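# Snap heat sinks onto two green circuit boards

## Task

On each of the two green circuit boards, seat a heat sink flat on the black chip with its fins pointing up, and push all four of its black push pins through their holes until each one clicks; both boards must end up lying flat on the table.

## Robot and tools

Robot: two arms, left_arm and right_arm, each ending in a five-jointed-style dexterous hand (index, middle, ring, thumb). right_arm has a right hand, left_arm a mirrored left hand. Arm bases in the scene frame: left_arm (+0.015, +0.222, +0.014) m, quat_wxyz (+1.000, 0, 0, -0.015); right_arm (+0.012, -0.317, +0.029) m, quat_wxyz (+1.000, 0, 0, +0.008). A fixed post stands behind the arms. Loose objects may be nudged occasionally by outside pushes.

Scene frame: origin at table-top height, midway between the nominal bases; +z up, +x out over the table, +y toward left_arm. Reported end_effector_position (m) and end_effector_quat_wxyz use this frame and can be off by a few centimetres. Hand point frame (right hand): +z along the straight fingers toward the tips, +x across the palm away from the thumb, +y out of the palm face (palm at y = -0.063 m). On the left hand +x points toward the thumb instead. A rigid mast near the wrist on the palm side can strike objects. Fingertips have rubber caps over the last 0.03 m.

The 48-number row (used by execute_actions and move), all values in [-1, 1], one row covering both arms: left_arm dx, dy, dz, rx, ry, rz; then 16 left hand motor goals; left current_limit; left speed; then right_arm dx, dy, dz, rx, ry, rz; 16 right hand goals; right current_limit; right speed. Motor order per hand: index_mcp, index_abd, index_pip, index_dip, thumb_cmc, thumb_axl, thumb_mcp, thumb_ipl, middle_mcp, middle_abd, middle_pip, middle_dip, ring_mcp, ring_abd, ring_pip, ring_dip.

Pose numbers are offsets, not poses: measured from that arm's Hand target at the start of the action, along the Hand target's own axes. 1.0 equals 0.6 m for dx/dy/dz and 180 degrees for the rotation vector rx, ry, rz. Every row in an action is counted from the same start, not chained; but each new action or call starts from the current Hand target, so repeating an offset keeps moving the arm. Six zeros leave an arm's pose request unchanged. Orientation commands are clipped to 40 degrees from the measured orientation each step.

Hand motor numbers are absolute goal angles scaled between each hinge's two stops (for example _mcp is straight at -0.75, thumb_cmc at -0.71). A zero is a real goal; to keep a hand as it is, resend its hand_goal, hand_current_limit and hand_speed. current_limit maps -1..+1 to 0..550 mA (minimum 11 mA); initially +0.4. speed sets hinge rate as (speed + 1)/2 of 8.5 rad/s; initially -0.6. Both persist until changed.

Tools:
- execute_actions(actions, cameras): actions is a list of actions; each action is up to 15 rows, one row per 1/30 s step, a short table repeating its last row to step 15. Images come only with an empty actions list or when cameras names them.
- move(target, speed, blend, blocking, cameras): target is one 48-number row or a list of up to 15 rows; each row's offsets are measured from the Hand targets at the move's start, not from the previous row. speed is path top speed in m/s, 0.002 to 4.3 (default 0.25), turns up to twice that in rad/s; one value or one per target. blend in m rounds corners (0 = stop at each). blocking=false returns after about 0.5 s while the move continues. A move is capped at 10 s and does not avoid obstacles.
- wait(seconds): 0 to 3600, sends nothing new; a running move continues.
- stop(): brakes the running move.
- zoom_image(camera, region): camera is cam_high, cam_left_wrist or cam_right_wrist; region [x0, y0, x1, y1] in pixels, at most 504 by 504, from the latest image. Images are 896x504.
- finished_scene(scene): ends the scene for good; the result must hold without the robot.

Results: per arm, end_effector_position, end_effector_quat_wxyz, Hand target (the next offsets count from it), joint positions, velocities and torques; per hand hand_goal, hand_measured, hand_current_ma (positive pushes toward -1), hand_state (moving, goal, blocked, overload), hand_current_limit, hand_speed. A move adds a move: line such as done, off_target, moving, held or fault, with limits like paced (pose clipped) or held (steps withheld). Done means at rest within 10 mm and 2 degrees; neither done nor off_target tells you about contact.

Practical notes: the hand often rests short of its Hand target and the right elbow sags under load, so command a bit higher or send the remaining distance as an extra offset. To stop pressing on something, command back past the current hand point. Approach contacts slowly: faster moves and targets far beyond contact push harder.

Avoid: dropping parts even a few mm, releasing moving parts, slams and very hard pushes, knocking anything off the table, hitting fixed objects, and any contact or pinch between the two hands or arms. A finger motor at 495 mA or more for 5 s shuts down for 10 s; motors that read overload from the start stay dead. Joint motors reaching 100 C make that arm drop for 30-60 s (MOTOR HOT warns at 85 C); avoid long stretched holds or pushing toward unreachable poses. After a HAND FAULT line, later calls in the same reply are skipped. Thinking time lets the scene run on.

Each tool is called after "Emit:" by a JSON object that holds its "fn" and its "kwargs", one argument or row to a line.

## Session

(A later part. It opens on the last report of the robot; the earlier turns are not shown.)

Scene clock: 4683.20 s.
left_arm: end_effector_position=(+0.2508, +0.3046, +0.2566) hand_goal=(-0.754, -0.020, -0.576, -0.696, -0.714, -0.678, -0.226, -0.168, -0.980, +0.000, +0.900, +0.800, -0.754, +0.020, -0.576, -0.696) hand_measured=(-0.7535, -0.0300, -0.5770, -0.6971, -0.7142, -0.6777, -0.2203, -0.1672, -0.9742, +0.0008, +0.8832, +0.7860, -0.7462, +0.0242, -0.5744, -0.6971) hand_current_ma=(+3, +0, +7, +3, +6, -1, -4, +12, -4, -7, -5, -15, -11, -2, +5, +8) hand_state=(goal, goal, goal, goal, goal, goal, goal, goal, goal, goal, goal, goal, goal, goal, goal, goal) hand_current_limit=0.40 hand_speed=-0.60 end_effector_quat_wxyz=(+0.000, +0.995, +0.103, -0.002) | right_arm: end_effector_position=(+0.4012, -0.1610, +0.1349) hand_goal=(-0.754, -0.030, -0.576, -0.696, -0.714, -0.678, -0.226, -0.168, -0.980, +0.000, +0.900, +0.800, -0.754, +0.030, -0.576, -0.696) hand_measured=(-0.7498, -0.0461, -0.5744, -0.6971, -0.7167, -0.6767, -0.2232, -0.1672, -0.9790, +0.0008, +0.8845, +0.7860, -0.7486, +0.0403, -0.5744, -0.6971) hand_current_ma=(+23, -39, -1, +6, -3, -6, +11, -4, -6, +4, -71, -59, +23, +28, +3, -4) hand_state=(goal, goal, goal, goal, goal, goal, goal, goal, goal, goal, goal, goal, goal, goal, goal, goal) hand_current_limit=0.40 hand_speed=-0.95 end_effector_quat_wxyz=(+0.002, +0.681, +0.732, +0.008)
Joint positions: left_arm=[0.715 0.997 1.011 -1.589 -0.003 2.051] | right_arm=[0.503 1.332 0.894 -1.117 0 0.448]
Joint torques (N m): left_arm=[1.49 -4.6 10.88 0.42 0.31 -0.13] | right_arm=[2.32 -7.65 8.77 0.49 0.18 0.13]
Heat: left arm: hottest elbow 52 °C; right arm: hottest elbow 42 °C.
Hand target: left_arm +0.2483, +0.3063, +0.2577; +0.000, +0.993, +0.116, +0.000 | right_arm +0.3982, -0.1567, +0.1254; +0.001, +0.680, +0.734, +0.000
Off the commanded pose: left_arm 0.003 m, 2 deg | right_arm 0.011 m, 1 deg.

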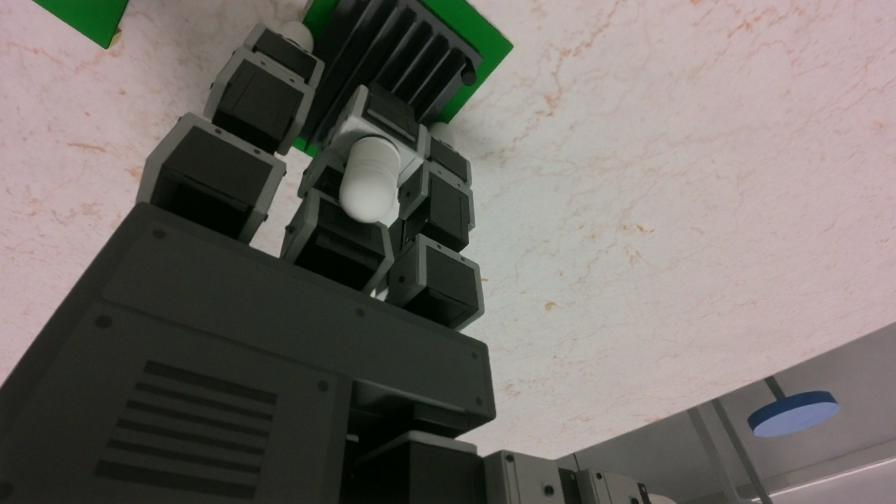

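Emit:
{"fn": "execute_actions", "kwargs": {
  "actions": [
    [[0,0,0,0,0,0,-0.754,-0.02,-0.576,-0.696,-0.714,-0.678,-0.226,-0.168,-0.98,0,0.9,0.8,-0.754,0.02,-0.576,-0.696,0.4,-0.6,0,0,0,0,0,0,-0.754,-0.015,-0.576,-0.696,-0.714,-0.678,-0.226,-0.168,-0.98,0,0.9,0.8,-0.754,0.015,-0.576,-0.696,0.4,-0.95]]
  ]
}}

Emit:
{"fn": "execute_actions", "kwargs": {
  "actions": [
    [[0,0,0,0,0,0,-0.754,-0.02,-0.576,-0.696,-0.714,-0.678,-0.226,-0.168,-0.98,0,0.9,0.8,-0.754,0.02,-0.576,-0.696,0.4,-0.6,0,0,0,0,0,0,-0.754,0.0,-0.576,-0.696,-0.714,-0.678,-0.226,-0.168,-0.98,0,0.9,0.8,-0.754,0.0,-0.576,-0.696,0.4,-0.95]]
  ],
  "cameras": ["cam_right_wrist"]
}}

Emit:
{"fn": "zoom_image", "kwargs": {
  "camera": "cam_right_wrist",
  "region": [430, 20, 530, 120]
}}

Scene clock: 4693.00 s.
left_arm: end_effector_position=(+0.2508, +0.3046, +0.2566) hand_goal=(-0.754, -0.020, -0.576, -0.696, -0.714, -0.678, -0.226, -0.168, -0.980, +0.000, +0.900, +0.800, -0.754, +0.020, -0.576, -0.696) hand_measured=(-0.7535, -0.0300, -0.5757, -0.6958, -0.7129, -0.6767, -0.2193, -0.1672, -0.9754, +0.0008, +0.8832, +0.7847, -0.7450, +0.0257, -0.5744, -0.6983) hand_current_ma=(-8, -1, -4, -9, +4, +1, +6, +4, +5, -5, -10, -14, -8, -8, +6, +4) hand_state=(goal, goal, goal, goal, goal, goal, goal, goal, goal, goal, goal, goal, goal, goal, goal, goal) hand_current_limit=0.40 hand_speed=-0.60 end_effector_quat_wxyz=(+0.000, +0.995, +0.103, -0.002) | right_arm: end_effector_position=(+0.4012, -0.1610, +0.1349) hand_goal=(-0.754, -0.016, -0.576, -0.696, -0.714, -0.678, -0.226, -0.168, -0.980, +0.000, +0.900, +0.800, -0.754, +0.014, -0.576, -0.696) hand_measured=(-0.7486, -0.0446, -0.5744, -0.6971, -0.7167, -0.6777, -0.2232, -0.1672, -0.9790, -0.0007, +0.8845, +0.7860, -0.7486, +0.0403, -0.5744, -0.6971) hand_current_ma=(+21, -78, +7, +1, -6, -5, +9, -6, -10, +7, -67, -57, +20, +73, -3, -9) hand_state=(goal, blocked, goal, goal, goal, goal, goal, goal, goal, goal, goal, goal, goal, blocked, goal, goal) hand_current_limit=0.40 hand_speed=-0.95 end_effector_quat_wxyz=(+0.002, +0.681, +0.732, +0.008)
Joint positions: left_arm=[0.715 0.997 1.011 -1.589 -0.003 2.051] | right_arm=[0.503 1.332 0.894 -1.117 0 0.448]
Joint torques (N m): left_arm=[1.38 -4.6 10.99 0.79 0.31 -0.14] | right_arm=[2.26 -7.71 8.8 0.5 0.17 0.13]
Heat: left arm: hottest elbow 52 °C; right arm: hottest elbow 41 °C.
Hand target: left_arm +0.2483, +0.3063, +0.2577; +0.000, +0.993, +0.116, +0.000 | right_arm +0.3982, -0.1567, +0.1254; +0.001, +0.680, +0.734, +0.000
Off the commanded pose: left_arm 0.003 m, 2 deg | right_arm 0.011 m, 1 deg.

Scene clock: 4693.70 s.
left_arm: end_effector_position=(+0.2508, +0.3046, +0.2566) hand_goal=(-0.754, -0.020, -0.576, -0.696, -0.714, -0.678, -0.226, -0.168, -0.980, +0.000, +0.900, +0.800, -0.754, +0.020, -0.576, -0.696) hand_measured=(-0.7535, -0.0314, -0.5757, -0.6971, -0.7129, -0.6767, -0.2203, -0.1672, -0.9754, +0.0008, +0.8832, +0.7847, -0.7450, +0.0272, -0.5744, -0.6983) hand_current_ma=(-4, +9, -2, -6, +9, -2, +11, +8, +3, -2, -5, -18, -9, -10, +1, +10) hand_state=(goal, goal, goal, goal, goal, goal, goal, goal, goal, goal, goal, goal, goal, goal, goal, goal) hand_current_limit=0.40 hand_speed=-0.60 end_effector_quat_wxyz=(+0.000, +0.995, +0.103, -0.002) | right_arm: end_effector_position=(+0.4012, -0.1610, +0.1349) hand_goal=(-0.754, +0.000, -0.576, -0.696, -0.714, -0.678, -0.226, -0.168, -0.980, +0.000, +0.900, +0.800, -0.754, +0.000, -0.576, -0.696) hand_measured=(-0.7486, -0.0432, -0.5744, -0.6971, -0.7167, -0.6777, -0.2232, -0.1681, -0.9790, -0.0007, +0.8845, +0.7860, -0.7486, +0.0403, -0.5744, -0.6971) hand_current_ma=(+23, -120, -3, +7, +1, +0, +7, -7, -9, +1, -71, -54, +21, +111, -1, -6) hand_state=(goal, blocked, goal, goal, goal, goal, goal, goal, goal, goal, goal, goal, goal, blocked, goal, goal) hand_current_limit=0.40 hand_speed=-0.95 end_effector_quat_wxyz=(+0.002, +0.681, +0.732, +0.008)
Joint positions: left_arm=[0.715 0.997 1.011 -1.589 -0.003 2.051] | right_arm=[0.503 1.332 0.894 -1.117 0 0.448]
Joint torques (N m): left_arm=[2.55 -5.25 10.82 0.61 0.3 -0.19] | right_arm=[2.32 -7.59 8.8 0.5 0.17 0.14]
Heat: left arm: hottest elbow 52 °C; right arm: hottest elbow 41 °C.
Hand target: left_arm +0.2483, +0.3063, +0.2577; +0.000, +0.993, +0.116, +0.000 | right_arm +0.3982, -0.1567, +0.1254; +0.001, +0.680, +0.734, +0.000
Off the commanded pose: left_arm 0.003 m, 2 deg | right_arm 0.011 m, 1 deg.

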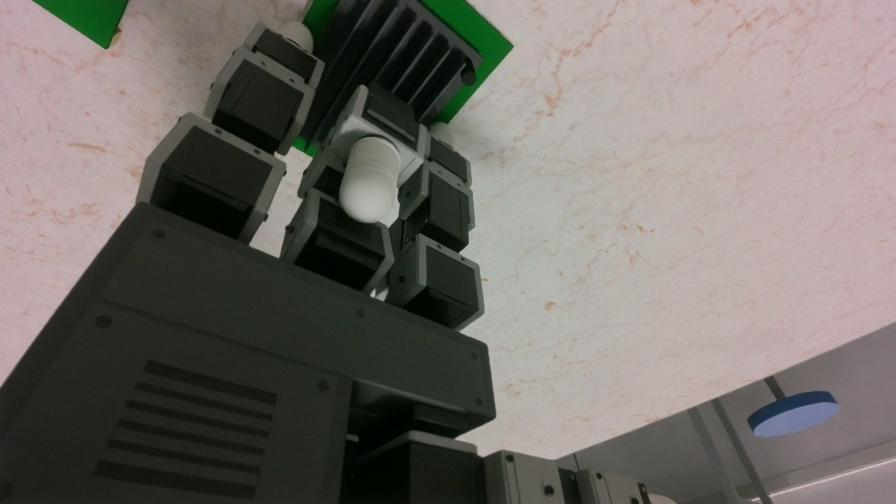

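Scaled by 5.040 from the camera's image (finer frame: 1280x720).

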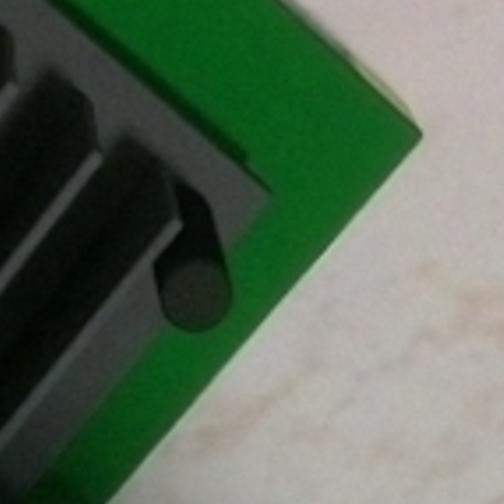

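Emit:
{"fn": "execute_actions", "kwargs": {
  "actions": [
    [[0,0,0,0,0,0,-0.754,-0.02,-0.576,-0.696,-0.714,-0.678,-0.226,-0.168,-0.98,0,0.9,0.8,-0.754,0.02,-0.576,-0.696,0.4,-0.6,0,0,0,0,0,0,-0.754,-0.01,-0.576,-0.696,-0.714,-0.678,-0.226,-0.168,-0.98,0,0.9,0.8,-0.754,-0.03,-0.576,-0.696,0.4,-0.95]]
  ]
}}

Emit:
{"fn": "execute_actions", "kwargs": {
  "actions": [
    [[0,0,0,0,0,0,-0.754,-0.02,-0.576,-0.696,-0.714,-0.678,-0.226,-0.168,-0.98,0,0.9,0.8,-0.754,0.02,-0.576,-0.696,0.4,-0.6,0,0,0,0,0,0,-0.754,-0.03,-0.576,-0.696,-0.714,-0.678,-0.226,-0.168,-0.98,0,0.9,0.8,-0.754,-0.05,-0.576,-0.696,0.4,-0.95]]
  ],
  "cameras": ["cam_right_wrist"]
}}

Emit:
{"fn": "zoom_image", "kwargs": {
  "camera": "cam_right_wrist",
  "region": [430, 20, 530, 120]
}}

Scene clock: 4705.03 s.
left_arm: end_effector_position=(+0.2508, +0.3046, +0.2566) hand_goal=(-0.754, -0.020, -0.576, -0.696, -0.714, -0.678, -0.226, -0.168, -0.980, +0.000, +0.900, +0.800, -0.754, +0.020, -0.576, -0.696) hand_measured=(-0.7535, -0.0300, -0.5770, -0.6958, -0.7129, -0.6777, -0.2203, -0.1662, -0.9754, +0.0023, +0.8832, +0.7860, -0.7450, +0.0272, -0.5744, -0.6983) hand_current_ma=(-3, +3, +0, -13, +8, -4, -4, +3, -2, -1, +3, -12, -7, -8, +3, +5) hand_state=(goal, goal, goal, goal, goal, goal, goal, goal, goal, goal, goal, goal, goal, goal, goal, goal) hand_current_limit=0.40 hand_speed=-0.60 end_effector_quat_wxyz=(+0.000, +0.995, +0.103, -0.002) | right_arm: end_effector_position=(+0.4012, -0.1610, +0.1349) hand_goal=(-0.754, -0.010, -0.576, -0.696, -0.714, -0.678, -0.226, -0.168, -0.980, +0.000, +0.900, +0.800, -0.754, -0.030, -0.576, -0.696) hand_measured=(-0.7486, -0.0446, -0.5744, -0.6971, -0.7167, -0.6777, -0.2232, -0.1672, -0.9790, -0.0007, +0.8845, +0.7860, -0.7486, +0.0374, -0.5744, -0.6971) hand_current_ma=(+18, -86, -3, +9, +0, +0, +2, -8, -6, +3, -69, -61, +23, +192, +2, +5) hand_state=(goal, blocked, goal, goal, goal, goal, goal, goal, goal, goal, goal, goal, goal, blocked, goal, goal) hand_current_limit=0.40 hand_speed=-0.95 end_effector_quat_wxyz=(+0.002, +0.681, +0.732, +0.008)
Joint positions: left_arm=[0.715 0.997 1.011 -1.589 -0.003 2.051] | right_arm=[0.503 1.332 0.894 -1.117 0 0.448]
Joint torques (N m): left_arm=[2.67 -4.19 10.58 0.44 0.33 -0.16] | right_arm=[2.32 -7.65 8.8 0.5 0.18 0.14]
Heat: left arm: hottest elbow 52 °C; right arm: hottest elbow 40 °C.
Hand target: left_arm +0.2483, +0.3063, +0.2577; +0.000, +0.993, +0.116, +0.000 | right_arm +0.3982, -0.1567, +0.1254; +0.001, +0.680, +0.734, +0.000
Off the commanded pose: left_arm 0.003 m, 2 deg | right_arm 0.011 m, 1 deg.

Scene clock: 4705.73 s.
left_arm: end_effector_position=(+0.2508, +0.3046, +0.2566) hand_goal=(-0.754, -0.020, -0.576, -0.696, -0.714, -0.678, -0.226, -0.168, -0.980, +0.000, +0.900, +0.800, -0.754, +0.020, -0.576, -0.696) hand_measured=(-0.7535, -0.0300, -0.5757, -0.6971, -0.7129, -0.6777, -0.2203, -0.1672, -0.9742, +0.0008, +0.8832, +0.7860, -0.7462, +0.0272, -0.5744, -0.6971) hand_current_ma=(-9, +0, -1, -4, +14, -6, +2, +10, -6, -12, -2, -17, -11, -9, -1, +8) hand_state=(goal, goal, goal, goal, goal, goal, goal, goal, goal, goal, goal, goal, goal, goal, goal, goal) hand_current_limit=0.40 hand_speed=-0.60 end_effector_quat_wxyz=(+0.000, +0.995, +0.103, -0.002) | right_arm: end_effector_position=(+0.4012, -0.1610, +0.1349) hand_goal=(-0.754, -0.030, -0.576, -0.696, -0.714, -0.678, -0.226, -0.168, -0.980, +0.000, +0.900, +0.800, -0.754, -0.050, -0.576, -0.696) hand_measured=(-0.7486, -0.0549, -0.5744, -0.6971, -0.7167, -0.6777, -0.2232, -0.1681, -0.9790, +0.0008, +0.8845, +0.7860, -0.7486, +0.0272, -0.5744, -0.6971) hand_current_ma=(+26, -68, -2, +6, +2, -6, -2, -3, +0, +7, -68, -59, +17, +215, +3, -6) hand_state=(goal, blocked, goal, goal, goal, goal, goal, goal, goal, goal, goal, goal, goal, blocked, goal, goal) hand_current_limit=0.40 hand_speed=-0.95 end_effector_quat_wxyz=(+0.002, +0.681, +0.732, +0.008)
Joint positions: left_arm=[0.715 0.997 1.011 -1.589 -0.003 2.051] | right_arm=[0.503 1.332 0.894 -1.117 0 0.448]
Joint torques (N m): left_arm=[2.61 -4.95 10.73 0.36 0.32 -0.18] | right_arm=[2.32 -7.59 8.79 0.51 0.17 0.13]
Heat: left arm: hottest elbow 52 °C; right arm: hottest elbow 40 °C.
Hand target: left_arm +0.2483, +0.3063, +0.2577; +0.000, +0.993, +0.116, +0.000 | right_arm +0.3982, -0.1568, +0.1254; +0.001, +0.680, +0.734, +0.000
Off the commanded pose: left_arm 0.003 m, 2 deg | right_arm 0.011 m, 1 deg.

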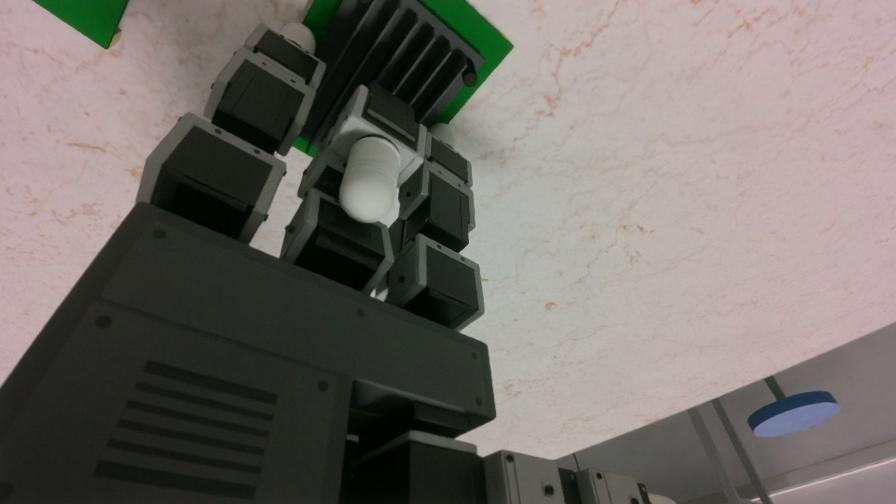

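Scaled by 5.040 from the camera's image (finer frame: 1280x720).

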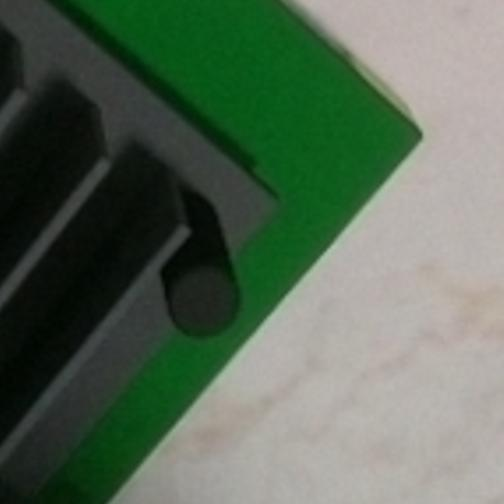

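Emit:
{"fn": "execute_actions", "kwargs": {
  "actions": [
    [[0,0,0,0,0,0,-0.754,-0.02,-0.576,-0.696,-0.714,-0.678,-0.226,-0.168,-0.98,0,0.9,0.8,-0.754,0.02,-0.576,-0.696,0.4,-0.6,0,0,0,0,0,0,-0.764,-0.03,-0.576,-0.696,-0.714,-0.678,-0.226,-0.168,-0.98,0,0.9,0.8,-0.764,-0.05,-0.576,-0.696,0.4,-0.95]]
  ]
}}

Emit:
{"fn": "execute_actions", "kwargs": {
  "actions": [
    [[0,0,0,0,0,0,-0.754,-0.02,-0.576,-0.696,-0.714,-0.678,-0.226,-0.168,-0.98,0,0.9,0.8,-0.754,0.02,-0.576,-0.696,0.4,-0.6,0,0,0,0,0,0,-0.77,-0.03,-0.576,-0.696,-0.714,-0.678,-0.226,-0.168,-0.98,0,0.9,0.8,-0.77,-0.05,-0.576,-0.696,0.4,-0.95]]
  ],
  "cameras": ["cam_right_wrist"]
}}

Emit:
{"fn": "zoom_image", "kwargs": {
  "camera": "cam_right_wrist",
  "region": [430, 20, 530, 120]
}}

Scene clock: 4718.60 s.
left_arm: end_effector_position=(+0.2508, +0.3046, +0.2566) hand_goal=(-0.754, -0.020, -0.576, -0.696, -0.714, -0.678, -0.226, -0.168, -0.980, +0.000, +0.900, +0.800, -0.754, +0.020, -0.576, -0.696) hand_measured=(-0.7535, -0.0300, -0.5770, -0.6958, -0.7142, -0.6767, -0.2193, -0.1672, -0.9754, +0.0008, +0.8832, +0.7860, -0.7450, +0.0257, -0.5744, -0.6983) hand_current_ma=(-10, +9, +0, -9, +4, +4, +2, +8, -1, -6, -6, -12, -9, -8, +0, +2) hand_state=(goal, goal, goal, goal, goal, goal, goal, goal, goal, goal, goal, goal, goal, goal, goal, goal) hand_current_limit=0.40 hand_speed=-0.60 end_effector_quat_wxyz=(+0.000, +0.995, +0.103, -0.002) | right_arm: end_effector_position=(+0.4013, -0.1609, +0.1349) hand_goal=(-0.764, -0.030, -0.576, -0.696, -0.714, -0.678, -0.226, -0.168, -0.980, +0.000, +0.900, +0.800, -0.764, -0.050, -0.576, -0.696) hand_measured=(-0.7571, -0.0549, -0.5744, -0.6971, -0.7167, -0.6777, -0.2232, -0.1681, -0.9790, +0.0008, +0.8845, +0.7860, -0.7559, +0.0272, -0.5744, -0.6958) hand_current_ma=(+36, -69, +5, +4, +2, -4, -2, -6, -5, +1, -69, -60, +36, +218, +2, -5) hand_state=(goal, blocked, goal, goal, goal, goal, goal, goal, goal, goal, goal, goal, goal, blocked, goal, goal) hand_current_limit=0.40 hand_speed=-0.95 end_effector_quat_wxyz=(+0.002, +0.681, +0.732, +0.008)
Joint positions: left_arm=[0.715 0.997 1.011 -1.589 -0.003 2.051] | right_arm=[0.503 1.332 0.894 -1.117 0 0.448]
Joint torques (N m): left_arm=[3.02 -4.72 10.8 0.42 0.35 -0.09] | right_arm=[2.32 -7.59 8.8 0.5 0.18 0.13]
Heat: left arm: hottest elbow 52 °C; right arm: hottest elbow 40 °C.
Hand target: left_arm +0.2483, +0.3063, +0.2577; +0.000, +0.993, +0.116, +0.000 | right_arm +0.3981, -0.1568, +0.1254; +0.000, +0.680, +0.734, +0.000
Off the commanded pose: left_arm 0.003 m, 2 deg | right_arm 0.011 m, 1 deg.

Scene clock: 4719.30 s.
left_arm: end_effector_position=(+0.2508, +0.3046, +0.2566) hand_goal=(-0.754, -0.020, -0.576, -0.696, -0.714, -0.678, -0.226, -0.168, -0.980, +0.000, +0.900, +0.800, -0.754, +0.020, -0.576, -0.696) hand_measured=(-0.7535, -0.0300, -0.5757, -0.6971, -0.7142, -0.6777, -0.2203, -0.1672, -0.9742, +0.0008, +0.8832, +0.7860, -0.7450, +0.0257, -0.5757, -0.6971) hand_current_ma=(-9, +0, +0, -4, +13, +2, +1, +8, -7, -5, -2, -14, +1, -2, -6, +6) hand_state=(goal, goal, goal, goal, goal, goal, goal, goal, goal, goal, goal, goal, goal, goal, goal, goal) hand_current_limit=0.40 hand_speed=-0.60 end_effector_quat_wxyz=(+0.000, +0.995, +0.103, -0.002) | right_arm: end_effector_position=(+0.4014, -0.1608, +0.1350) hand_goal=(-0.770, -0.030, -0.576, -0.696, -0.714, -0.678, -0.226, -0.168, -0.980, +0.000, +0.900, +0.800, -0.770, -0.050, -0.576, -0.696) hand_measured=(-0.7583, -0.0549, -0.5744, -0.6971, -0.7167, -0.6777, -0.2232, -0.1672, -0.9790, +0.0008, +0.8845, +0.7860, -0.7583, +0.0257, -0.5744, -0.6971) hand_current_ma=(+49, -72, +8, +7, -1, -3, +1, -5, -3, +9, -78, -58, +58, +213, -1, -9) hand_state=(goal, blocked, goal, goal, goal, goal, goal, goal, goal, goal, goal, goal, goal, blocked, goal, goal) hand_current_limit=0.40 hand_speed=-0.95 end_effector_quat_wxyz=(+0.002, +0.681, +0.732, +0.008)
Joint positions: left_arm=[0.715 0.997 1.011 -1.589 -0.003 2.051] | right_arm=[0.503 1.332 0.894 -1.116 0 0.448]
Joint torques (N m): left_arm=[2.26 -4.95 10.7 0.66 0.26 -0.17] | right_arm=[2.32 -7.71 8.8 0.47 0.17 0.13]
Heat: left arm: hottest elbow 52 °C; right arm: hottest elbow 40 °C.
Hand target: left_arm +0.2483, +0.3063, +0.2577; +0.000, +0.993, +0.116, +0.000 | right_arm +0.3981, -0.1567, +0.1254; +0.000, +0.680, +0.734, +0.000
Off the commanded pose: left_arm 0.003 m, 2 deg | right_arm 0.011 m, 1 deg.

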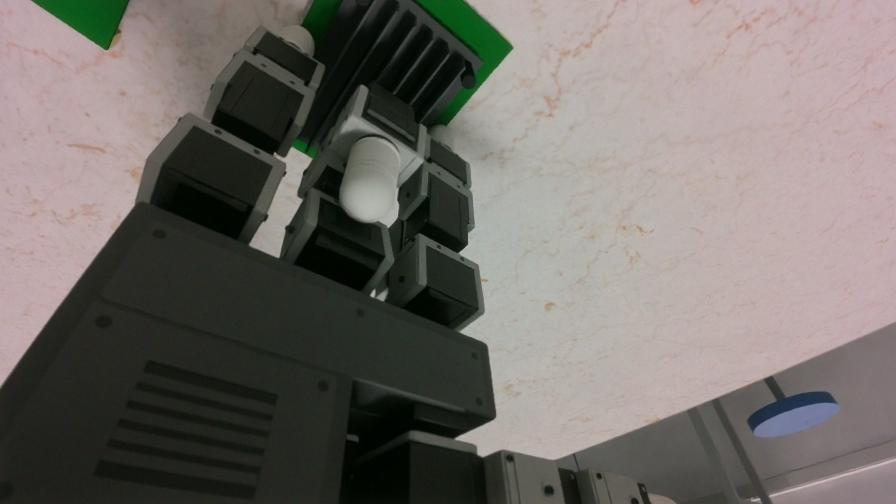

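Scaled by 5.040 from the camera's image (finer frame: 1280x720).

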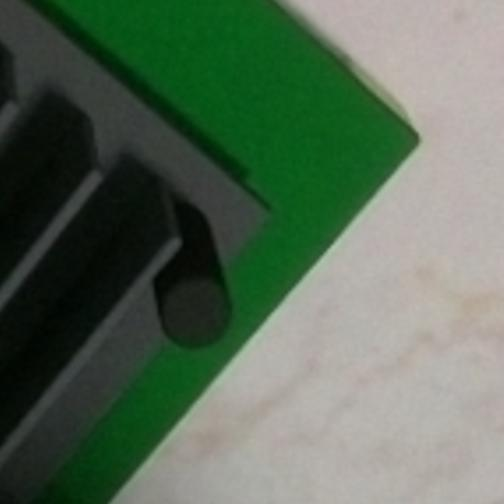

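Emit:
{"fn": "execute_actions", "kwargs": {
  "actions": [
    [[0,0,0,0,0,0,-0.754,-0.02,-0.576,-0.696,-0.714,-0.678,-0.226,-0.168,-0.98,0,0.9,0.8,-0.754,0.02,-0.576,-0.696,0.4,-0.6,0,0,0,0,0,0,-0.768,-0.01,-0.576,-0.696,-0.714,-0.678,-0.226,-0.168,-0.98,0,0.9,0.8,-0.768,-0.00,-0.576,-0.696,0.4,-0.95]]
  ]
}}

Emit:
{"fn": "execute_actions", "kwargs": {
  "actions": [
    [[0,0,0,0,0,0,-0.754,-0.02,-0.576,-0.696,-0.714,-0.678,-0.226,-0.168,-0.98,0,0.9,0.8,-0.754,0.02,-0.576,-0.696,0.4,-0.6,0,0,0,0,0,0,-0.768,0.0,-0.576,-0.696,-0.714,-0.678,-0.226,-0.168,-0.98,0,0.9,0.8,-0.768,0.01,-0.576,-0.696,0.4,-0.95]]
  ],
  "cameras": ["cam_right_wrist"]
}}

Emit:
{"fn": "zoom_image", "kwargs": {
  "camera": "cam_right_wrist",
  "region": [430, 20, 530, 120]
}}

Scene clock: 4733.67 s.
left_arm: end_effector_position=(+0.2508, +0.3046, +0.2566) hand_goal=(-0.754, -0.020, -0.576, -0.696, -0.714, -0.678, -0.226, -0.168, -0.980, +0.000, +0.900, +0.800, -0.754, +0.020, -0.576, -0.696) hand_measured=(-0.7535, -0.0300, -0.5770, -0.6958, -0.7129, -0.6767, -0.2203, -0.1681, -0.9754, +0.0008, +0.8820, +0.7860, -0.7450, +0.0257, -0.5744, -0.6971) hand_current_ma=(-11, -2, +2, -14, +19, -2, +3, +3, -8, -3, +0, -4, -2, -6, +3, +10) hand_state=(goal, goal, goal, goal, goal, goal, goal, goal, goal, goal, goal, goal, goal, goal, goal, goal) hand_current_limit=0.40 hand_speed=-0.60 end_effector_quat_wxyz=(+0.000, +0.995, +0.103, -0.002) | right_arm: end_effector_position=(+0.4014, -0.1608, +0.1350) hand_goal=(-0.768, -0.010, -0.576, -0.696, -0.714, -0.678, -0.226, -0.168, -0.980, +0.000, +0.900, +0.800, -0.768, +0.000, -0.576, -0.696) hand_measured=(-0.7583, -0.0564, -0.5731, -0.6971, -0.7167, -0.6767, -0.2232, -0.1672, -0.9790, -0.0007, +0.8845, +0.7860, -0.7571, +0.0272, -0.5744, -0.6971) hand_current_ma=(+45, -128, +13, +6, +2, -4, +7, -14, -2, -1, -71, -53, +47, +69, +7, -9) hand_state=(goal, blocked, goal, goal, goal, goal, goal, goal, goal, goal, goal, goal, goal, blocked, goal, goal) hand_current_limit=0.40 hand_speed=-0.95 end_effector_quat_wxyz=(+0.002, +0.681, +0.732, +0.008)
Joint positions: left_arm=[0.715 0.997 1.011 -1.589 -0.003 2.051] | right_arm=[0.503 1.332 0.894 -1.116 0 0.448]
Joint torques (N m): left_arm=[1.55 -5.01 10.78 0.36 0.39 -0.15] | right_arm=[2.26 -7.65 8.77 0.44 0.17 0.13]
Heat: left arm: hottest elbow 52 °C; right arm: hottest elbow 39 °C.
Hand target: left_arm +0.2483, +0.3063, +0.2577; +0.000, +0.993, +0.116, +0.000 | right_arm +0.3981, -0.1567, +0.1254; +0.000, +0.680, +0.734, +0.000
Off the commanded pose: left_arm 0.003 m, 2 deg | right_arm 0.011 m, 1 deg.

Scene clock: 4734.37 s.
left_arm: end_effector_position=(+0.2508, +0.3046, +0.2566) hand_goal=(-0.754, -0.020, -0.576, -0.696, -0.714, -0.678, -0.226, -0.168, -0.980, +0.000, +0.900, +0.800, -0.754, +0.020, -0.576, -0.696) hand_measured=(-0.7523, -0.0300, -0.5757, -0.6971, -0.7142, -0.6767, -0.2193, -0.1672, -0.9754, +0.0008, +0.8832, +0.7860, -0.7462, +0.0257, -0.5744, -0.6983) hand_current_ma=(-9, +5, -1, -14, +7, -7, +2, +7, +0, -4, +0, -9, -4, +0, -1, +3) hand_state=(goal, goal, goal, goal, goal, goal, goal, goal, goal, goal, goal, goal, goal, goal, goal, goal) hand_current_limit=0.40 hand_speed=-0.60 end_effector_quat_wxyz=(+0.000, +0.995, +0.103, -0.002) | right_arm: end_effector_position=(+0.4014, -0.1608, +0.1350) hand_goal=(-0.768, +0.000, -0.576, -0.696, -0.714, -0.678, -0.226, -0.168, -0.980, +0.000, +0.900, +0.800, -0.768, +0.010, -0.576, -0.696) hand_measured=(-0.7583, -0.0534, -0.5731, -0.6971, -0.7154, -0.6777, -0.2232, -0.1672, -0.9790, -0.0007, +0.8845, +0.7860, -0.7571, +0.0301, -0.5744, -0.6971) hand_current_ma=(+42, -146, -1, +6, -2, -3, +11, -18, +2, +4, -71, -54, +42, +59, +1, -1) hand_state=(goal, blocked, goal, goal, goal, goal, goal, goal, goal, goal, goal, goal, goal, blocked, goal, goal) hand_current_limit=0.40 hand_speed=-0.95 end_effector_quat_wxyz=(+0.002, +0.681, +0.732, +0.008)
Joint positions: left_arm=[0.715 0.997 1.011 -1.589 -0.003 2.051] | right_arm=[0.503 1.332 0.894 -1.116 0 0.448]
Joint torques (N m): left_arm=[2.49 -4.37 10.89 0.5 0.29 -0.13] | right_arm=[2.37 -7.65 8.79 0.47 0.16 0.13]
Heat: left arm: hottest elbow 52 °C; right arm: hottest elbow 39 °C.
Hand target: left_arm +0.2483, +0.3063, +0.2577; +0.000, +0.993, +0.116, +0.000 | right_arm +0.3981, -0.1567, +0.1254; +0.000, +0.680, +0.734, +0.000
Off the commanded pose: left_arm 0.003 m, 2 deg | right_arm 0.011 m, 1 deg.

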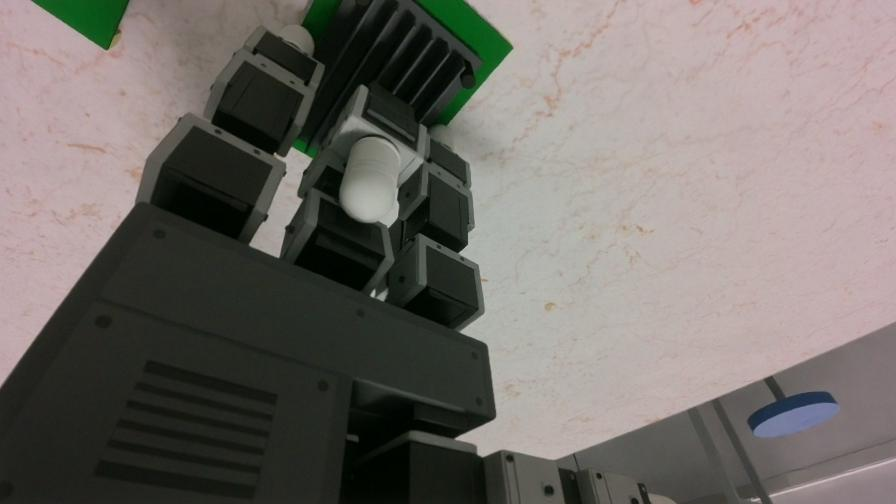

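Scaled by 5.040 from the camera's image (finer frame: 1280x720).

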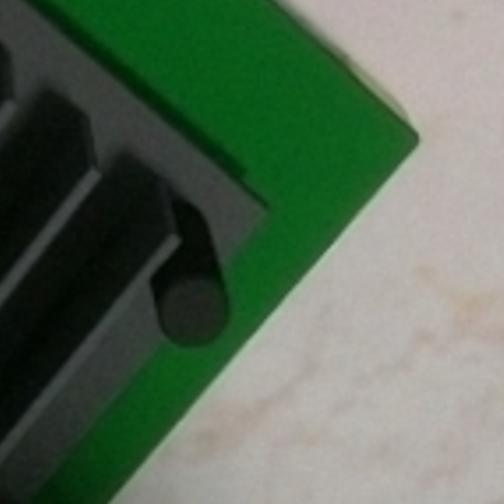

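Emit:
{"fn": "execute_actions", "kwargs": {
  "actions": [
    [[0,0,0,0,0,0,-0.754,-0.02,-0.576,-0.696,-0.714,-0.678,-0.226,-0.168,-0.98,0,0.9,0.8,-0.754,0.02,-0.576,-0.696,0.4,-0.6,0,0,0,0,0,0,-0.768,0.004,-0.576,-0.696,-0.714,-0.678,-0.226,-0.168,-0.98,0,0.9,0.8,-0.768,0.014,-0.576,-0.696,0.4,-0.95]]
  ],
  "cameras": ["cam_right_wrist"]
}}

Emit:
{"fn": "zoom_image", "kwargs": {
  "camera": "cam_right_wrist",
  "region": [430, 20, 530, 120]
}}

Emit:
{"fn": "execute_actions", "kwargs": {
  "actions": [
    [[0,0,0,0,0,0,-0.754,-0.02,-0.576,-0.696,-0.714,-0.678,-0.226,-0.168,-0.98,0,0.9,0.8,-0.754,0.02,-0.576,-0.696,0.4,-0.6,0,0,0,0,0,0,-0.768,0.008,-0.576,-0.696,-0.714,-0.678,-0.226,-0.168,-0.98,0,0.9,0.8,-0.768,0.018,-0.576,-0.696,0.4,-0.95]]
  ],
  "cameras": ["cam_right_wrist"]
}}

Emit:
{"fn": "zoom_image", "kwargs": {
  "camera": "cam_right_wrist",
  "region": [430, 20, 530, 120]
}}

Scene clock: 4745.87 s.
left_arm: end_effector_position=(+0.2508, +0.3046, +0.2566) hand_goal=(-0.754, -0.020, -0.576, -0.696, -0.714, -0.678, -0.226, -0.168, -0.980, +0.000, +0.900, +0.800, -0.754, +0.020, -0.576, -0.696) hand_measured=(-0.7535, -0.0300, -0.5757, -0.6958, -0.7142, -0.6777, -0.2193, -0.1681, -0.9754, +0.0023, +0.8832, +0.7860, -0.7462, +0.0272, -0.5744, -0.6971) hand_current_ma=(+0, +3, -3, -7, +13, -8, +3, +11, -4, +1, -6, -10, -6, -3, -1, +8) hand_state=(goal, goal, goal, goal, goal, goal, goal, goal, goal, goal, goal, goal, goal, goal, goal, goal) hand_current_limit=0.40 hand_speed=-0.60 end_effector_quat_wxyz=(+0.000, +0.995, +0.103, -0.002) | right_arm: end_effector_position=(+0.4015, -0.1609, +0.1350) hand_goal=(-0.768, +0.004, -0.576, -0.696, -0.714, -0.678, -0.226, -0.168, -0.980, +0.000, +0.900, +0.800, -0.768, +0.014, -0.576, -0.696) hand_measured=(-0.7583, -0.0505, -0.5731, -0.6971, -0.7167, -0.6777, -0.2232, -0.1681, -0.9790, -0.0007, +0.8845, +0.7860, -0.7571, +0.0330, -0.5744, -0.6971) hand_current_ma=(+49, -148, +5, +6, +3, -8, +0, -5, -4, +2, -76, -45, +38, +48, +1, -1) hand_state=(goal, blocked, goal, goal, goal, goal, goal, goal, goal, goal, goal, goal, goal, goal, goal, goal) hand_current_limit=0.40 hand_speed=-0.95 end_effector_quat_wxyz=(+0.003, +0.681, +0.732, +0.008)
Joint positions: left_arm=[0.715 0.997 1.011 -1.589 -0.003 2.051] | right_arm=[0.503 1.332 0.894 -1.116 0 0.448]
Joint torques (N m): left_arm=[2.08 -4.25 10.76 0.31 0.34 -0.19] | right_arm=[2.32 -7.65 8.81 0.44 0.17 0.13]
Heat: left arm: hottest elbow 52 °C; right arm: hottest elbow 39 °C.
Hand target: left_arm +0.2483, +0.3063, +0.2577; +0.000, +0.993, +0.116, +0.000 | right_arm +0.3982, -0.1568, +0.1254; +0.001, +0.680, +0.734, +0.000
Off the commanded pose: left_arm 0.003 m, 2 deg | right_arm 0.011 m, 1 deg.

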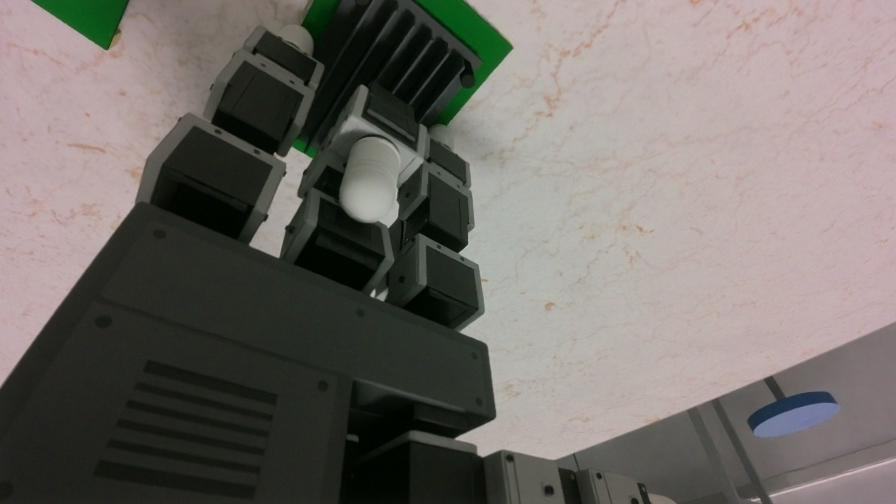

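Scaled by 5.040 from the camera's image (finer frame: 1280x720).

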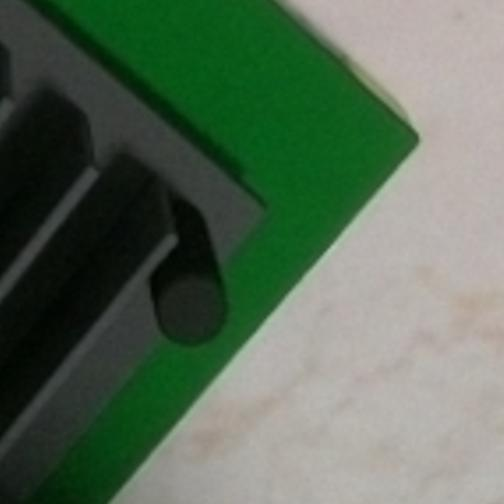

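Scene clock: 4746.57 s.
left_arm: end_effector_position=(+0.2508, +0.3046, +0.2566) hand_goal=(-0.754, -0.020, -0.576, -0.696, -0.714, -0.678, -0.226, -0.168, -0.980, +0.000, +0.900, +0.800, -0.754, +0.020, -0.576, -0.696) hand_measured=(-0.7535, -0.0300, -0.5757, -0.6971, -0.7142, -0.6767, -0.2193, -0.1672, -0.9754, +0.0008, +0.8832, +0.7860, -0.7450, +0.0257, -0.5757, -0.6971) hand_current_ma=(-2, +0, +1, -15, +11, -1, -2, +6, +2, -3, -8, -9, -6, -8, -1, -2) hand_state=(goal, goal, goal, goal, goal, goal, goal, goal, goal, goal, goal, goal, goal, goal, goal, goal) hand_current_limit=0.40 hand_speed=-0.60 end_effector_quat_wxyz=(+0.000, +0.995, +0.103, -0.002) | right_arm: end_effector_position=(+0.4015, -0.1609, +0.1350) hand_goal=(-0.768, +0.008, -0.576, -0.696, -0.714, -0.678, -0.226, -0.168, -0.980, +0.000, +0.900, +0.800, -0.768, +0.018, -0.576, -0.696) hand_measured=(-0.7583, -0.0461, -0.5744, -0.6971, -0.7167, -0.6777, -0.2232, -0.1681, -0.9790, +0.0008, +0.8845, +0.7860, -0.7583, +0.0374, -0.5744, -0.6971) hand_current_ma=(+48, -149, +6, +8, -4, -7, +3, -6, -5, +0, -72, -63, +45, +48, +2, -5) hand_state=(goal, blocked, goal, goal, goal, goal, goal, goal, goal, goal, goal, goal, goal, goal, goal, goal) hand_current_limit=0.40 hand_speed=-0.95 end_effector_quat_wxyz=(+0.003, +0.681, +0.732, +0.008)
Joint positions: left_arm=[0.715 0.997 1.011 -1.589 -0.003 2.051] | right_arm=[0.503 1.332 0.894 -1.116 0 0.448]
Joint torques (N m): left_arm=[1.96 -4.37 10.76 0.36 0.3 -0.2] | right_arm=[2.26 -7.77 8.77 0.46 0.16 0.13]
Heat: left arm: hottest elbow 52 °C; right arm: hottest elbow 39 °C.
Hand target: left_arm +0.2483, +0.3063, +0.2577; +0.000, +0.993, +0.116, +0.000 | right_arm +0.3982, -0.1568, +0.1254; +0.001, +0.680, +0.734, +0.000
Off the commanded pose: left_arm 0.003 m, 2 deg | right_arm 0.011 m, 1 deg.

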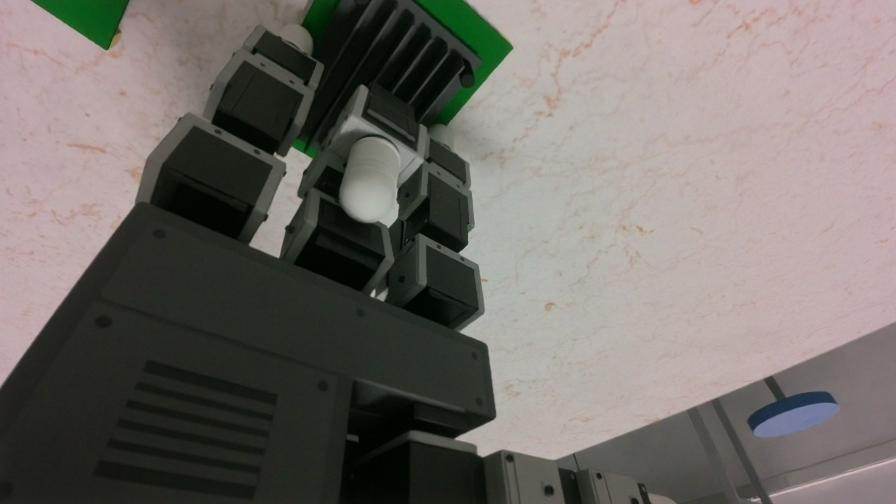

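Scaled by 5.040 from the camera's image (finer frame: 1280x720).

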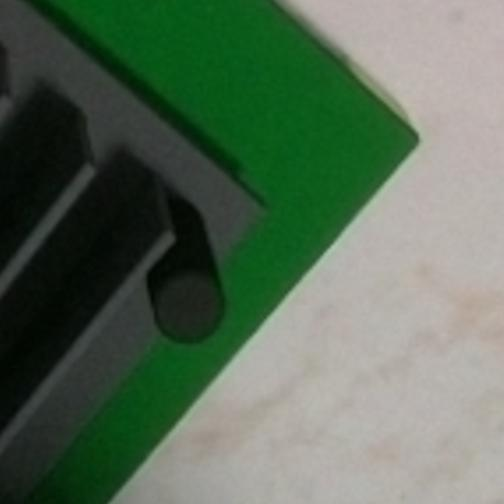

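Emit:
{"fn": "execute_actions", "kwargs": {
  "actions": [
    [[0,0,0,0,0,0,-0.754,-0.02,-0.576,-0.696,-0.714,-0.678,-0.226,-0.168,-0.98,0,0.9,0.8,-0.754,0.02,-0.576,-0.696,0.4,-0.6,0,0,0,0,0,0,-0.76,0.006,-0.576,-0.696,-0.714,-0.678,-0.226,-0.168,-0.98,0,0.9,0.8,-0.76,0.016,-0.576,-0.696,0.4,-0.95]]
  ],
  "cameras": ["cam_right_wrist"]
}}

Emit:
{"fn": "zoom_image", "kwargs": {
  "camera": "cam_right_wrist",
  "region": [430, 20, 530, 120]
}}

Emit:
{"fn": "execute_actions", "kwargs": {
  "actions": [
    [[0,0,0,0,0,0,-0.754,-0.02,-0.576,-0.696,-0.714,-0.678,-0.226,-0.168,-0.98,0,0.9,0.8,-0.754,0.02,-0.576,-0.696,0.4,-0.6,0,0,0,0,0,0,-0.754,0.006,-0.576,-0.696,-0.714,-0.678,-0.226,-0.168,-0.98,0,0.9,0.8,-0.754,0.016,-0.576,-0.696,0.4,-0.95]]
  ],
  "cameras": ["cam_right_wrist"]
}}

Emit:
{"fn": "zoom_image", "kwargs": {
  "camera": "cam_right_wrist",
  "region": [430, 20, 530, 120]
}}

Scene clock: 4760.77 s.
left_arm: end_effector_position=(+0.2508, +0.3046, +0.2566) hand_goal=(-0.754, -0.020, -0.576, -0.696, -0.714, -0.678, -0.226, -0.168, -0.980, +0.000, +0.900, +0.800, -0.754, +0.020, -0.576, -0.696) hand_measured=(-0.7535, -0.0300, -0.5757, -0.6971, -0.7129, -0.6777, -0.2203, -0.1681, -0.9754, +0.0008, +0.8820, +0.7860, -0.7462, +0.0272, -0.5744, -0.6971) hand_current_ma=(-4, +0, +2, +1, +5, -13, +9, +3, +2, -6, -10, -10, -7, +0, +1, +6) hand_state=(goal, goal, goal, goal, goal, goal, goal, goal, goal, goal, goal, goal, goal, goal, goal, goal) hand_current_limit=0.40 hand_speed=-0.60 end_effector_quat_wxyz=(+0.000, +0.995, +0.103, -0.002) | right_arm: end_effector_position=(+0.4015, -0.1609, +0.1350) hand_goal=(-0.760, +0.006, -0.576, -0.696, -0.714, -0.678, -0.226, -0.168, -0.980, +0.000, +0.900, +0.800, -0.760, +0.016, -0.576, -0.696) hand_measured=(-0.7583, -0.0461, -0.5731, -0.6971, -0.7167, -0.6777, -0.2232, -0.1672, -0.9790, +0.0008, +0.8845, +0.7860, -0.7583, +0.0360, -0.5744, -0.6971) hand_current_ma=(+7, -140, +3, +7, +4, -5, +2, -10, -7, +4, -69, -57, +2, +54, -1, -2) hand_state=(goal, blocked, goal, goal, goal, goal, goal, goal, goal, goal, goal, goal, goal, blocked, goal, goal) hand_current_limit=0.40 hand_speed=-0.95 end_effector_quat_wxyz=(+0.003, +0.681, +0.732, +0.008)
Joint positions: left_arm=[0.715 0.997 1.011 -1.589 -0.003 2.051] | right_arm=[0.503 1.332 0.894 -1.116 0 0.448]
Joint torques (N m): left_arm=[1.32 -4.89 10.7 0.39 0.29 -0.2] | right_arm=[2.26 -7.59 8.79 0.43 0.16 0.14]
Heat: left arm: hottest elbow 52 °C; right arm: hottest elbow 39 °C.
Hand target: left_arm +0.2483, +0.3063, +0.2577; +0.000, +0.993, +0.116, +0.000 | right_arm +0.3982, -0.1568, +0.1254; +0.001, +0.680, +0.734, +0.000
Off the commanded pose: left_arm 0.003 m, 2 deg | right_arm 0.011 m, 1 deg.

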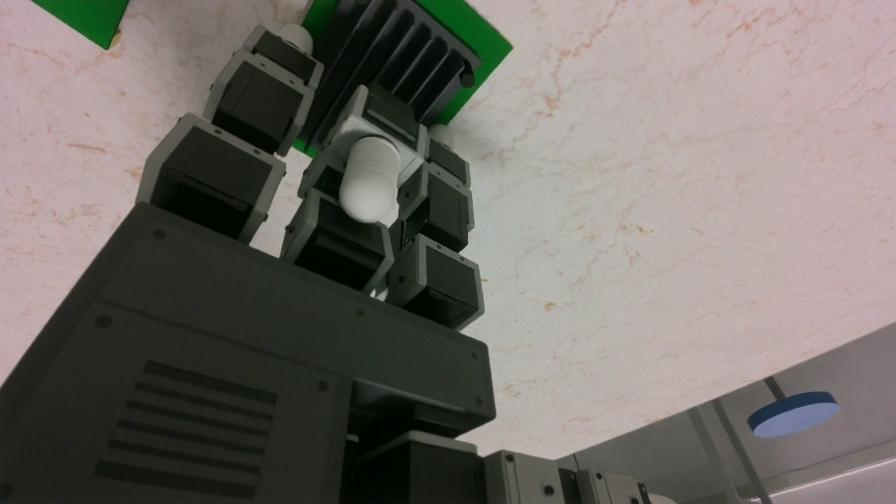

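Scaled by 5.040 from the camera's image (finer frame: 1280x720).

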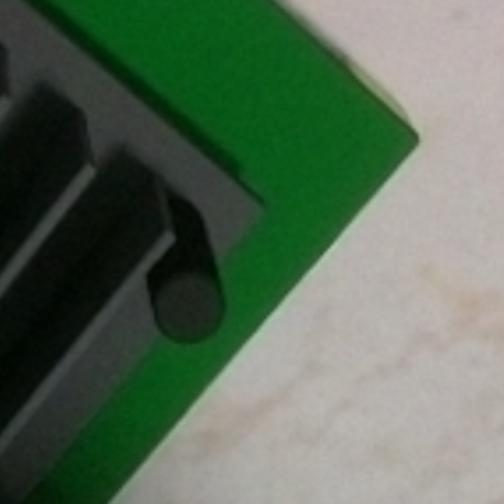

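Scene clock: 4761.47 s.
left_arm: end_effector_position=(+0.2508, +0.3046, +0.2566) hand_goal=(-0.754, -0.020, -0.576, -0.696, -0.714, -0.678, -0.226, -0.168, -0.980, +0.000, +0.900, +0.800, -0.754, +0.020, -0.576, -0.696) hand_measured=(-0.7523, -0.0300, -0.5757, -0.6971, -0.7142, -0.6767, -0.2203, -0.1681, -0.9742, +0.0008, +0.8832, +0.7860, -0.7462, +0.0272, -0.5757, -0.6983) hand_current_ma=(-9, +4, -4, -14, +9, -8, +5, +10, +2, -6, -6, -8, -7, +2, +2, +11) hand_state=(goal, goal, goal, goal, goal, goal, goal, goal, goal, goal, goal, goal, goal, goal, goal, goal) hand_current_limit=0.40 hand_speed=-0.60 end_effector_quat_wxyz=(+0.000, +0.995, +0.103, -0.002) | right_arm: end_effector_position=(+0.4015, -0.1609, +0.1350) hand_goal=(-0.754, +0.006, -0.576, -0.696, -0.714, -0.678, -0.226, -0.168, -0.980, +0.000, +0.900, +0.800, -0.754, +0.016, -0.576, -0.696) hand_measured=(-0.7547, -0.0461, -0.5744, -0.6971, -0.7154, -0.6777, -0.2232, -0.1672, -0.9790, -0.0007, +0.8845, +0.7860, -0.7547, +0.0360, -0.5744, -0.6971) hand_current_ma=(-4, -145, +3, +5, +5, -6, +8, -14, -8, +6, -74, -64, -4, +59, +2, -1) hand_state=(goal, blocked, goal, goal, goal, goal, goal, goal, goal, goal, goal, goal, goal, blocked, goal, goal) hand_current_limit=0.40 hand_speed=-0.95 end_effector_quat_wxyz=(+0.003, +0.681, +0.732, +0.008)
Joint positions: left_arm=[0.715 0.997 1.011 -1.589 -0.003 2.051] | right_arm=[0.503 1.332 0.894 -1.116 0 0.448]
Joint torques (N m): left_arm=[1.55 -4.13 10.86 0.5 0.21 -0.16] | right_arm=[2.26 -7.65 8.77 0.46 0.17 0.14]
Heat: left arm: hottest elbow 52 °C; right arm: hottest elbow 39 °C.
Hand target: left_arm +0.2483, +0.3063, +0.2577; +0.000, +0.993, +0.116, +0.000 | right_arm +0.3982, -0.1568, +0.1254; +0.001, +0.680, +0.734, +0.000
Off the commanded pose: left_arm 0.003 m, 2 deg | right_arm 0.011 m, 1 deg.

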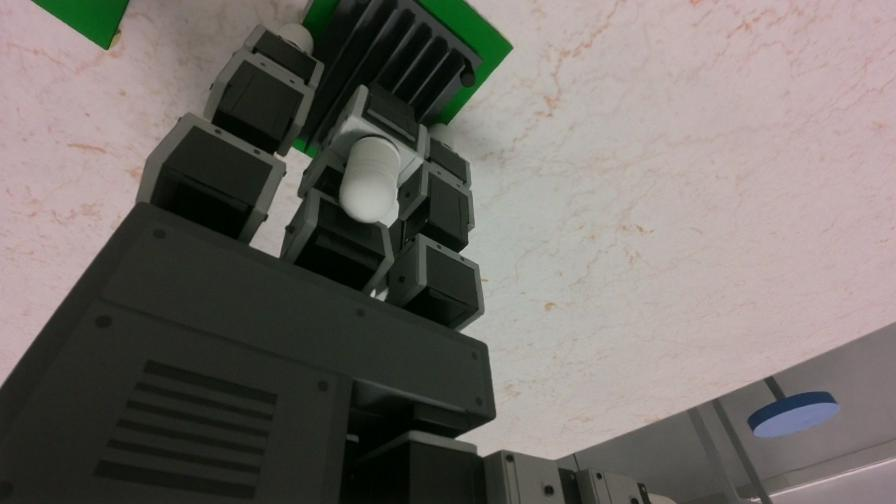

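Scaled by 5.040 from the camera's image (finer frame: 1280x720).

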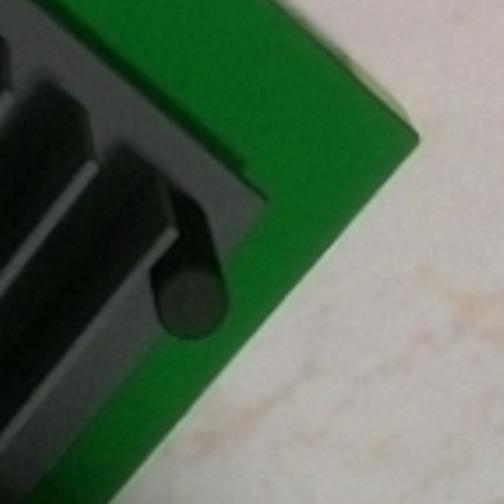

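Emit:
{"fn": "execute_actions", "kwargs": {
  "actions": [
    [[0,0,0,0,0,0,-0.754,-0.02,-0.576,-0.696,-0.714,-0.678,-0.226,-0.168,-0.98,0,0.9,0.8,-0.754,0.02,-0.576,-0.696,0.4,-0.6,0,0,0,0,0,0,-0.754,-0.03,-0.576,-0.696,-0.714,-0.678,-0.226,-0.168,-0.98,0,0.9,0.8,-0.754,0.03,-0.576,-0.696,0.4,-0.9]],
    [[0,0,0,0,0,0,-0.754,-0.02,-0.576,-0.696,-0.714,-0.678,-0.226,-0.168,-0.98,0,0.9,0.8,-0.754,0.02,-0.576,-0.696,0.4,-0.6,0,0,0,0,0,0,-0.754,-0.075,-0.576,-0.696,-0.714,-0.678,-0.226,-0.168,-0.98,0,0.9,0.8,-0.754,0.075,-0.576,-0.696,0.4,-0.9]]
  ],
  "cameras": ["cam_right_wrist"]
}}

Emit:
{"fn": "zoom_image", "kwargs": {
  "camera": "cam_right_wrist",
  "region": [430, 20, 530, 120]
}}

Scene clock: 4778.47 s.
left_arm: end_effector_position=(+0.2508, +0.3046, +0.2566) hand_goal=(-0.754, -0.020, -0.576, -0.696, -0.714, -0.678, -0.226, -0.168, -0.980, +0.000, +0.900, +0.800, -0.754, +0.020, -0.576, -0.696) hand_measured=(-0.7535, -0.0300, -0.5757, -0.6958, -0.7129, -0.6767, -0.2193, -0.1681, -0.9754, +0.0008, +0.8832, +0.7860, -0.7462, +0.0257, -0.5744, -0.6971) hand_current_ma=(-6, +2, +6, -5, +12, -8, +0, +1, -10, -6, -4, -14, +1, -1, +2, +7) hand_state=(goal, goal, goal, goal, goal, goal, goal, goal, goal, goal, goal, goal, goal, goal, goal, goal) hand_current_limit=0.40 hand_speed=-0.60 end_effector_quat_wxyz=(+0.000, +0.995, +0.103, -0.002) | right_arm: end_effector_position=(+0.4015, -0.1609, +0.1350) hand_goal=(-0.754, -0.076, -0.576, -0.696, -0.714, -0.678, -0.226, -0.168, -0.980, +0.000, +0.900, +0.800, -0.754, +0.074, -0.576, -0.696) hand_measured=(-0.7547, -0.0710, -0.5731, -0.6971, -0.7167, -0.6767, -0.2232, -0.1681, -0.9790, +0.0008, +0.8845, +0.7860, -0.7547, +0.0682, -0.5744, -0.6971) hand_current_ma=(+3, +14, +5, +3, +0, -8, +4, -5, -6, +7, -75, -60, -5, -19, +4, -7) hand_state=(goal, goal, goal, goal, goal, goal, goal, goal, goal, goal, goal, goal, goal, goal, goal, goal) hand_current_limit=0.40 hand_speed=-0.90 end_effector_quat_wxyz=(+0.003, +0.681, +0.732, +0.008)
Joint positions: left_arm=[0.715 0.997 1.011 -1.589 -0.003 2.051] | right_arm=[0.503 1.332 0.894 -1.116 0 0.448]
Joint torques (N m): left_arm=[1.73 -5.25 10.77 0.58 0.31 -0.24] | right_arm=[2.32 -7.71 8.8 0.46 0.16 0.13]
Motor temperatures (°C): left_arm=[26 28 52 28 25 27] | right_arm=[26 29 38 26 23 27]
Heat: left arm: hottest elbow 52 °C; right arm: hottest elbow 38 °C.
Hand target: left_arm +0.2483, +0.3063, +0.2577; +0.000, +0.993, +0.116, +0.000 | right_arm +0.3982, -0.1568, +0.1254; +0.000, +0.680, +0.734, +0.000
Off the commanded pose: left_arm 0.003 m, 2 deg | right_arm 0.011 m, 1 deg.

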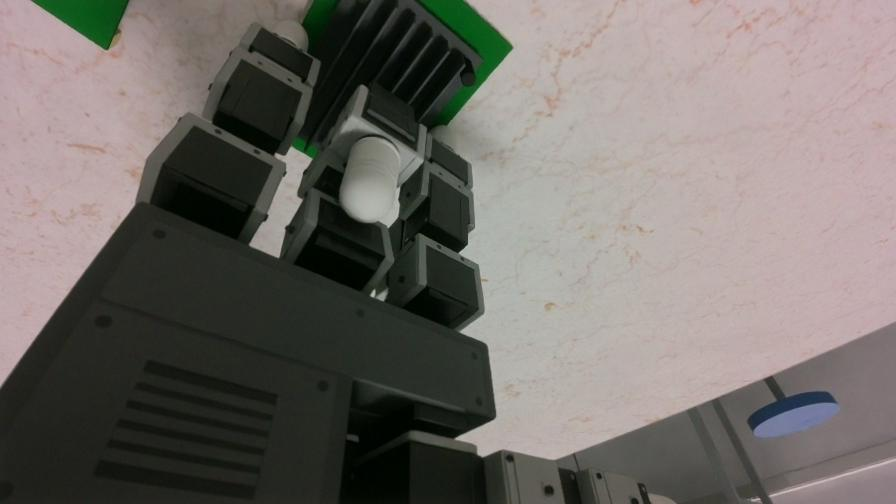

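Scaled by 5.040 from the camera's image (finer frame: 1280x720).

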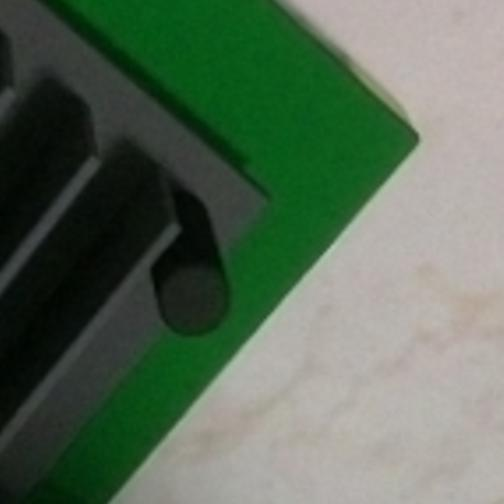

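Emit:
{"fn": "execute_actions", "kwargs": {
  "actions": [],
  "cameras": ["cam_left_wrist"]
}}

Scene clock: 4806.47 s.
left_arm: end_effector_position=(+0.2508, +0.3046, +0.2566) hand_goal=(-0.754, -0.020, -0.576, -0.696, -0.714, -0.678, -0.226, -0.168, -0.980, +0.000, +0.900, +0.800, -0.754, +0.020, -0.576, -0.696) hand_measured=(-0.7535, -0.0285, -0.5757, -0.6958, -0.7129, -0.6767, -0.2193, -0.1681, -0.9754, +0.0008, +0.8832, +0.7847, -0.7450, +0.0272, -0.5744, -0.6983) hand_current_ma=(-8, +8, +0, -6, +12, +0, +10, +8, -3, -2, -8, -17, -1, +0, +10, +7) hand_state=(goal, goal, goal, goal, goal, goal, goal, goal, goal, goal, goal, goal, goal, goal, goal, goal) hand_current_limit=0.40 hand_speed=-0.60 end_effector_quat_wxyz=(+0.000, +0.995, +0.103, -0.002) | right_arm: end_effector_position=(+0.4015, -0.1609, +0.1350) hand_goal=(-0.754, -0.076, -0.576, -0.696, -0.714, -0.678, -0.226, -0.168, -0.980, +0.000, +0.900, +0.800, -0.754, +0.074, -0.576, -0.696) hand_measured=(-0.7547, -0.0710, -0.5731, -0.6971, -0.7167, -0.6767, -0.2232, -0.1681, -0.9790, +0.0008, +0.8845, +0.7860, -0.7547, +0.0682, -0.5744, -0.6971) hand_current_ma=(-3, +11, +3, +3, +1, -4, +2, -6, -12, +2, -67, -59, -7, -13, +2, -11) hand_state=(goal, goal, goal, goal, goal, goal, goal, goal, goal, goal, goal, goal, goal, goal, goal, goal) hand_current_limit=0.40 hand_speed=-0.90 end_effector_quat_wxyz=(+0.003, +0.681, +0.732, +0.008)
Joint positions: left_arm=[0.715 0.997 1.011 -1.589 -0.003 2.051] | right_arm=[0.503 1.332 0.894 -1.116 0 0.448]
Joint velocities: within noise
Joint torques (N m): left_arm=[2.61 -4.89 10.71 0.59 0.27 -0.15] | right_arm=[2.26 -7.65 8.79 0.44 0.16 0.13]
Motor temperatures (°C): left_arm=[26 28 52 28 25 27] | right_arm=[26 29 38 26 23 27]
Heat: left arm: hottest elbow 52 °C; right arm: hottest elbow 38 °C.
Hand target: left_arm +0.2483, +0.3063, +0.2577; +0.000, +0.993, +0.116, +0.000 | right_arm +0.3982, -0.1568, +0.1254; +0.000, +0.680, +0.734, +0.000
Off the commanded pose: left_arm 0.003 m, 2 deg | right_arm 0.011 m, 1 deg.
Images, in order (width x height): cam_left_wrist 896x504.

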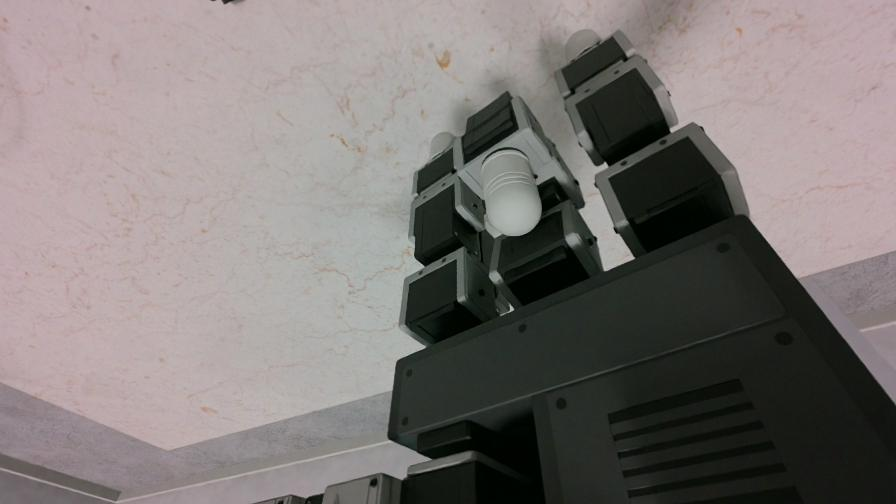

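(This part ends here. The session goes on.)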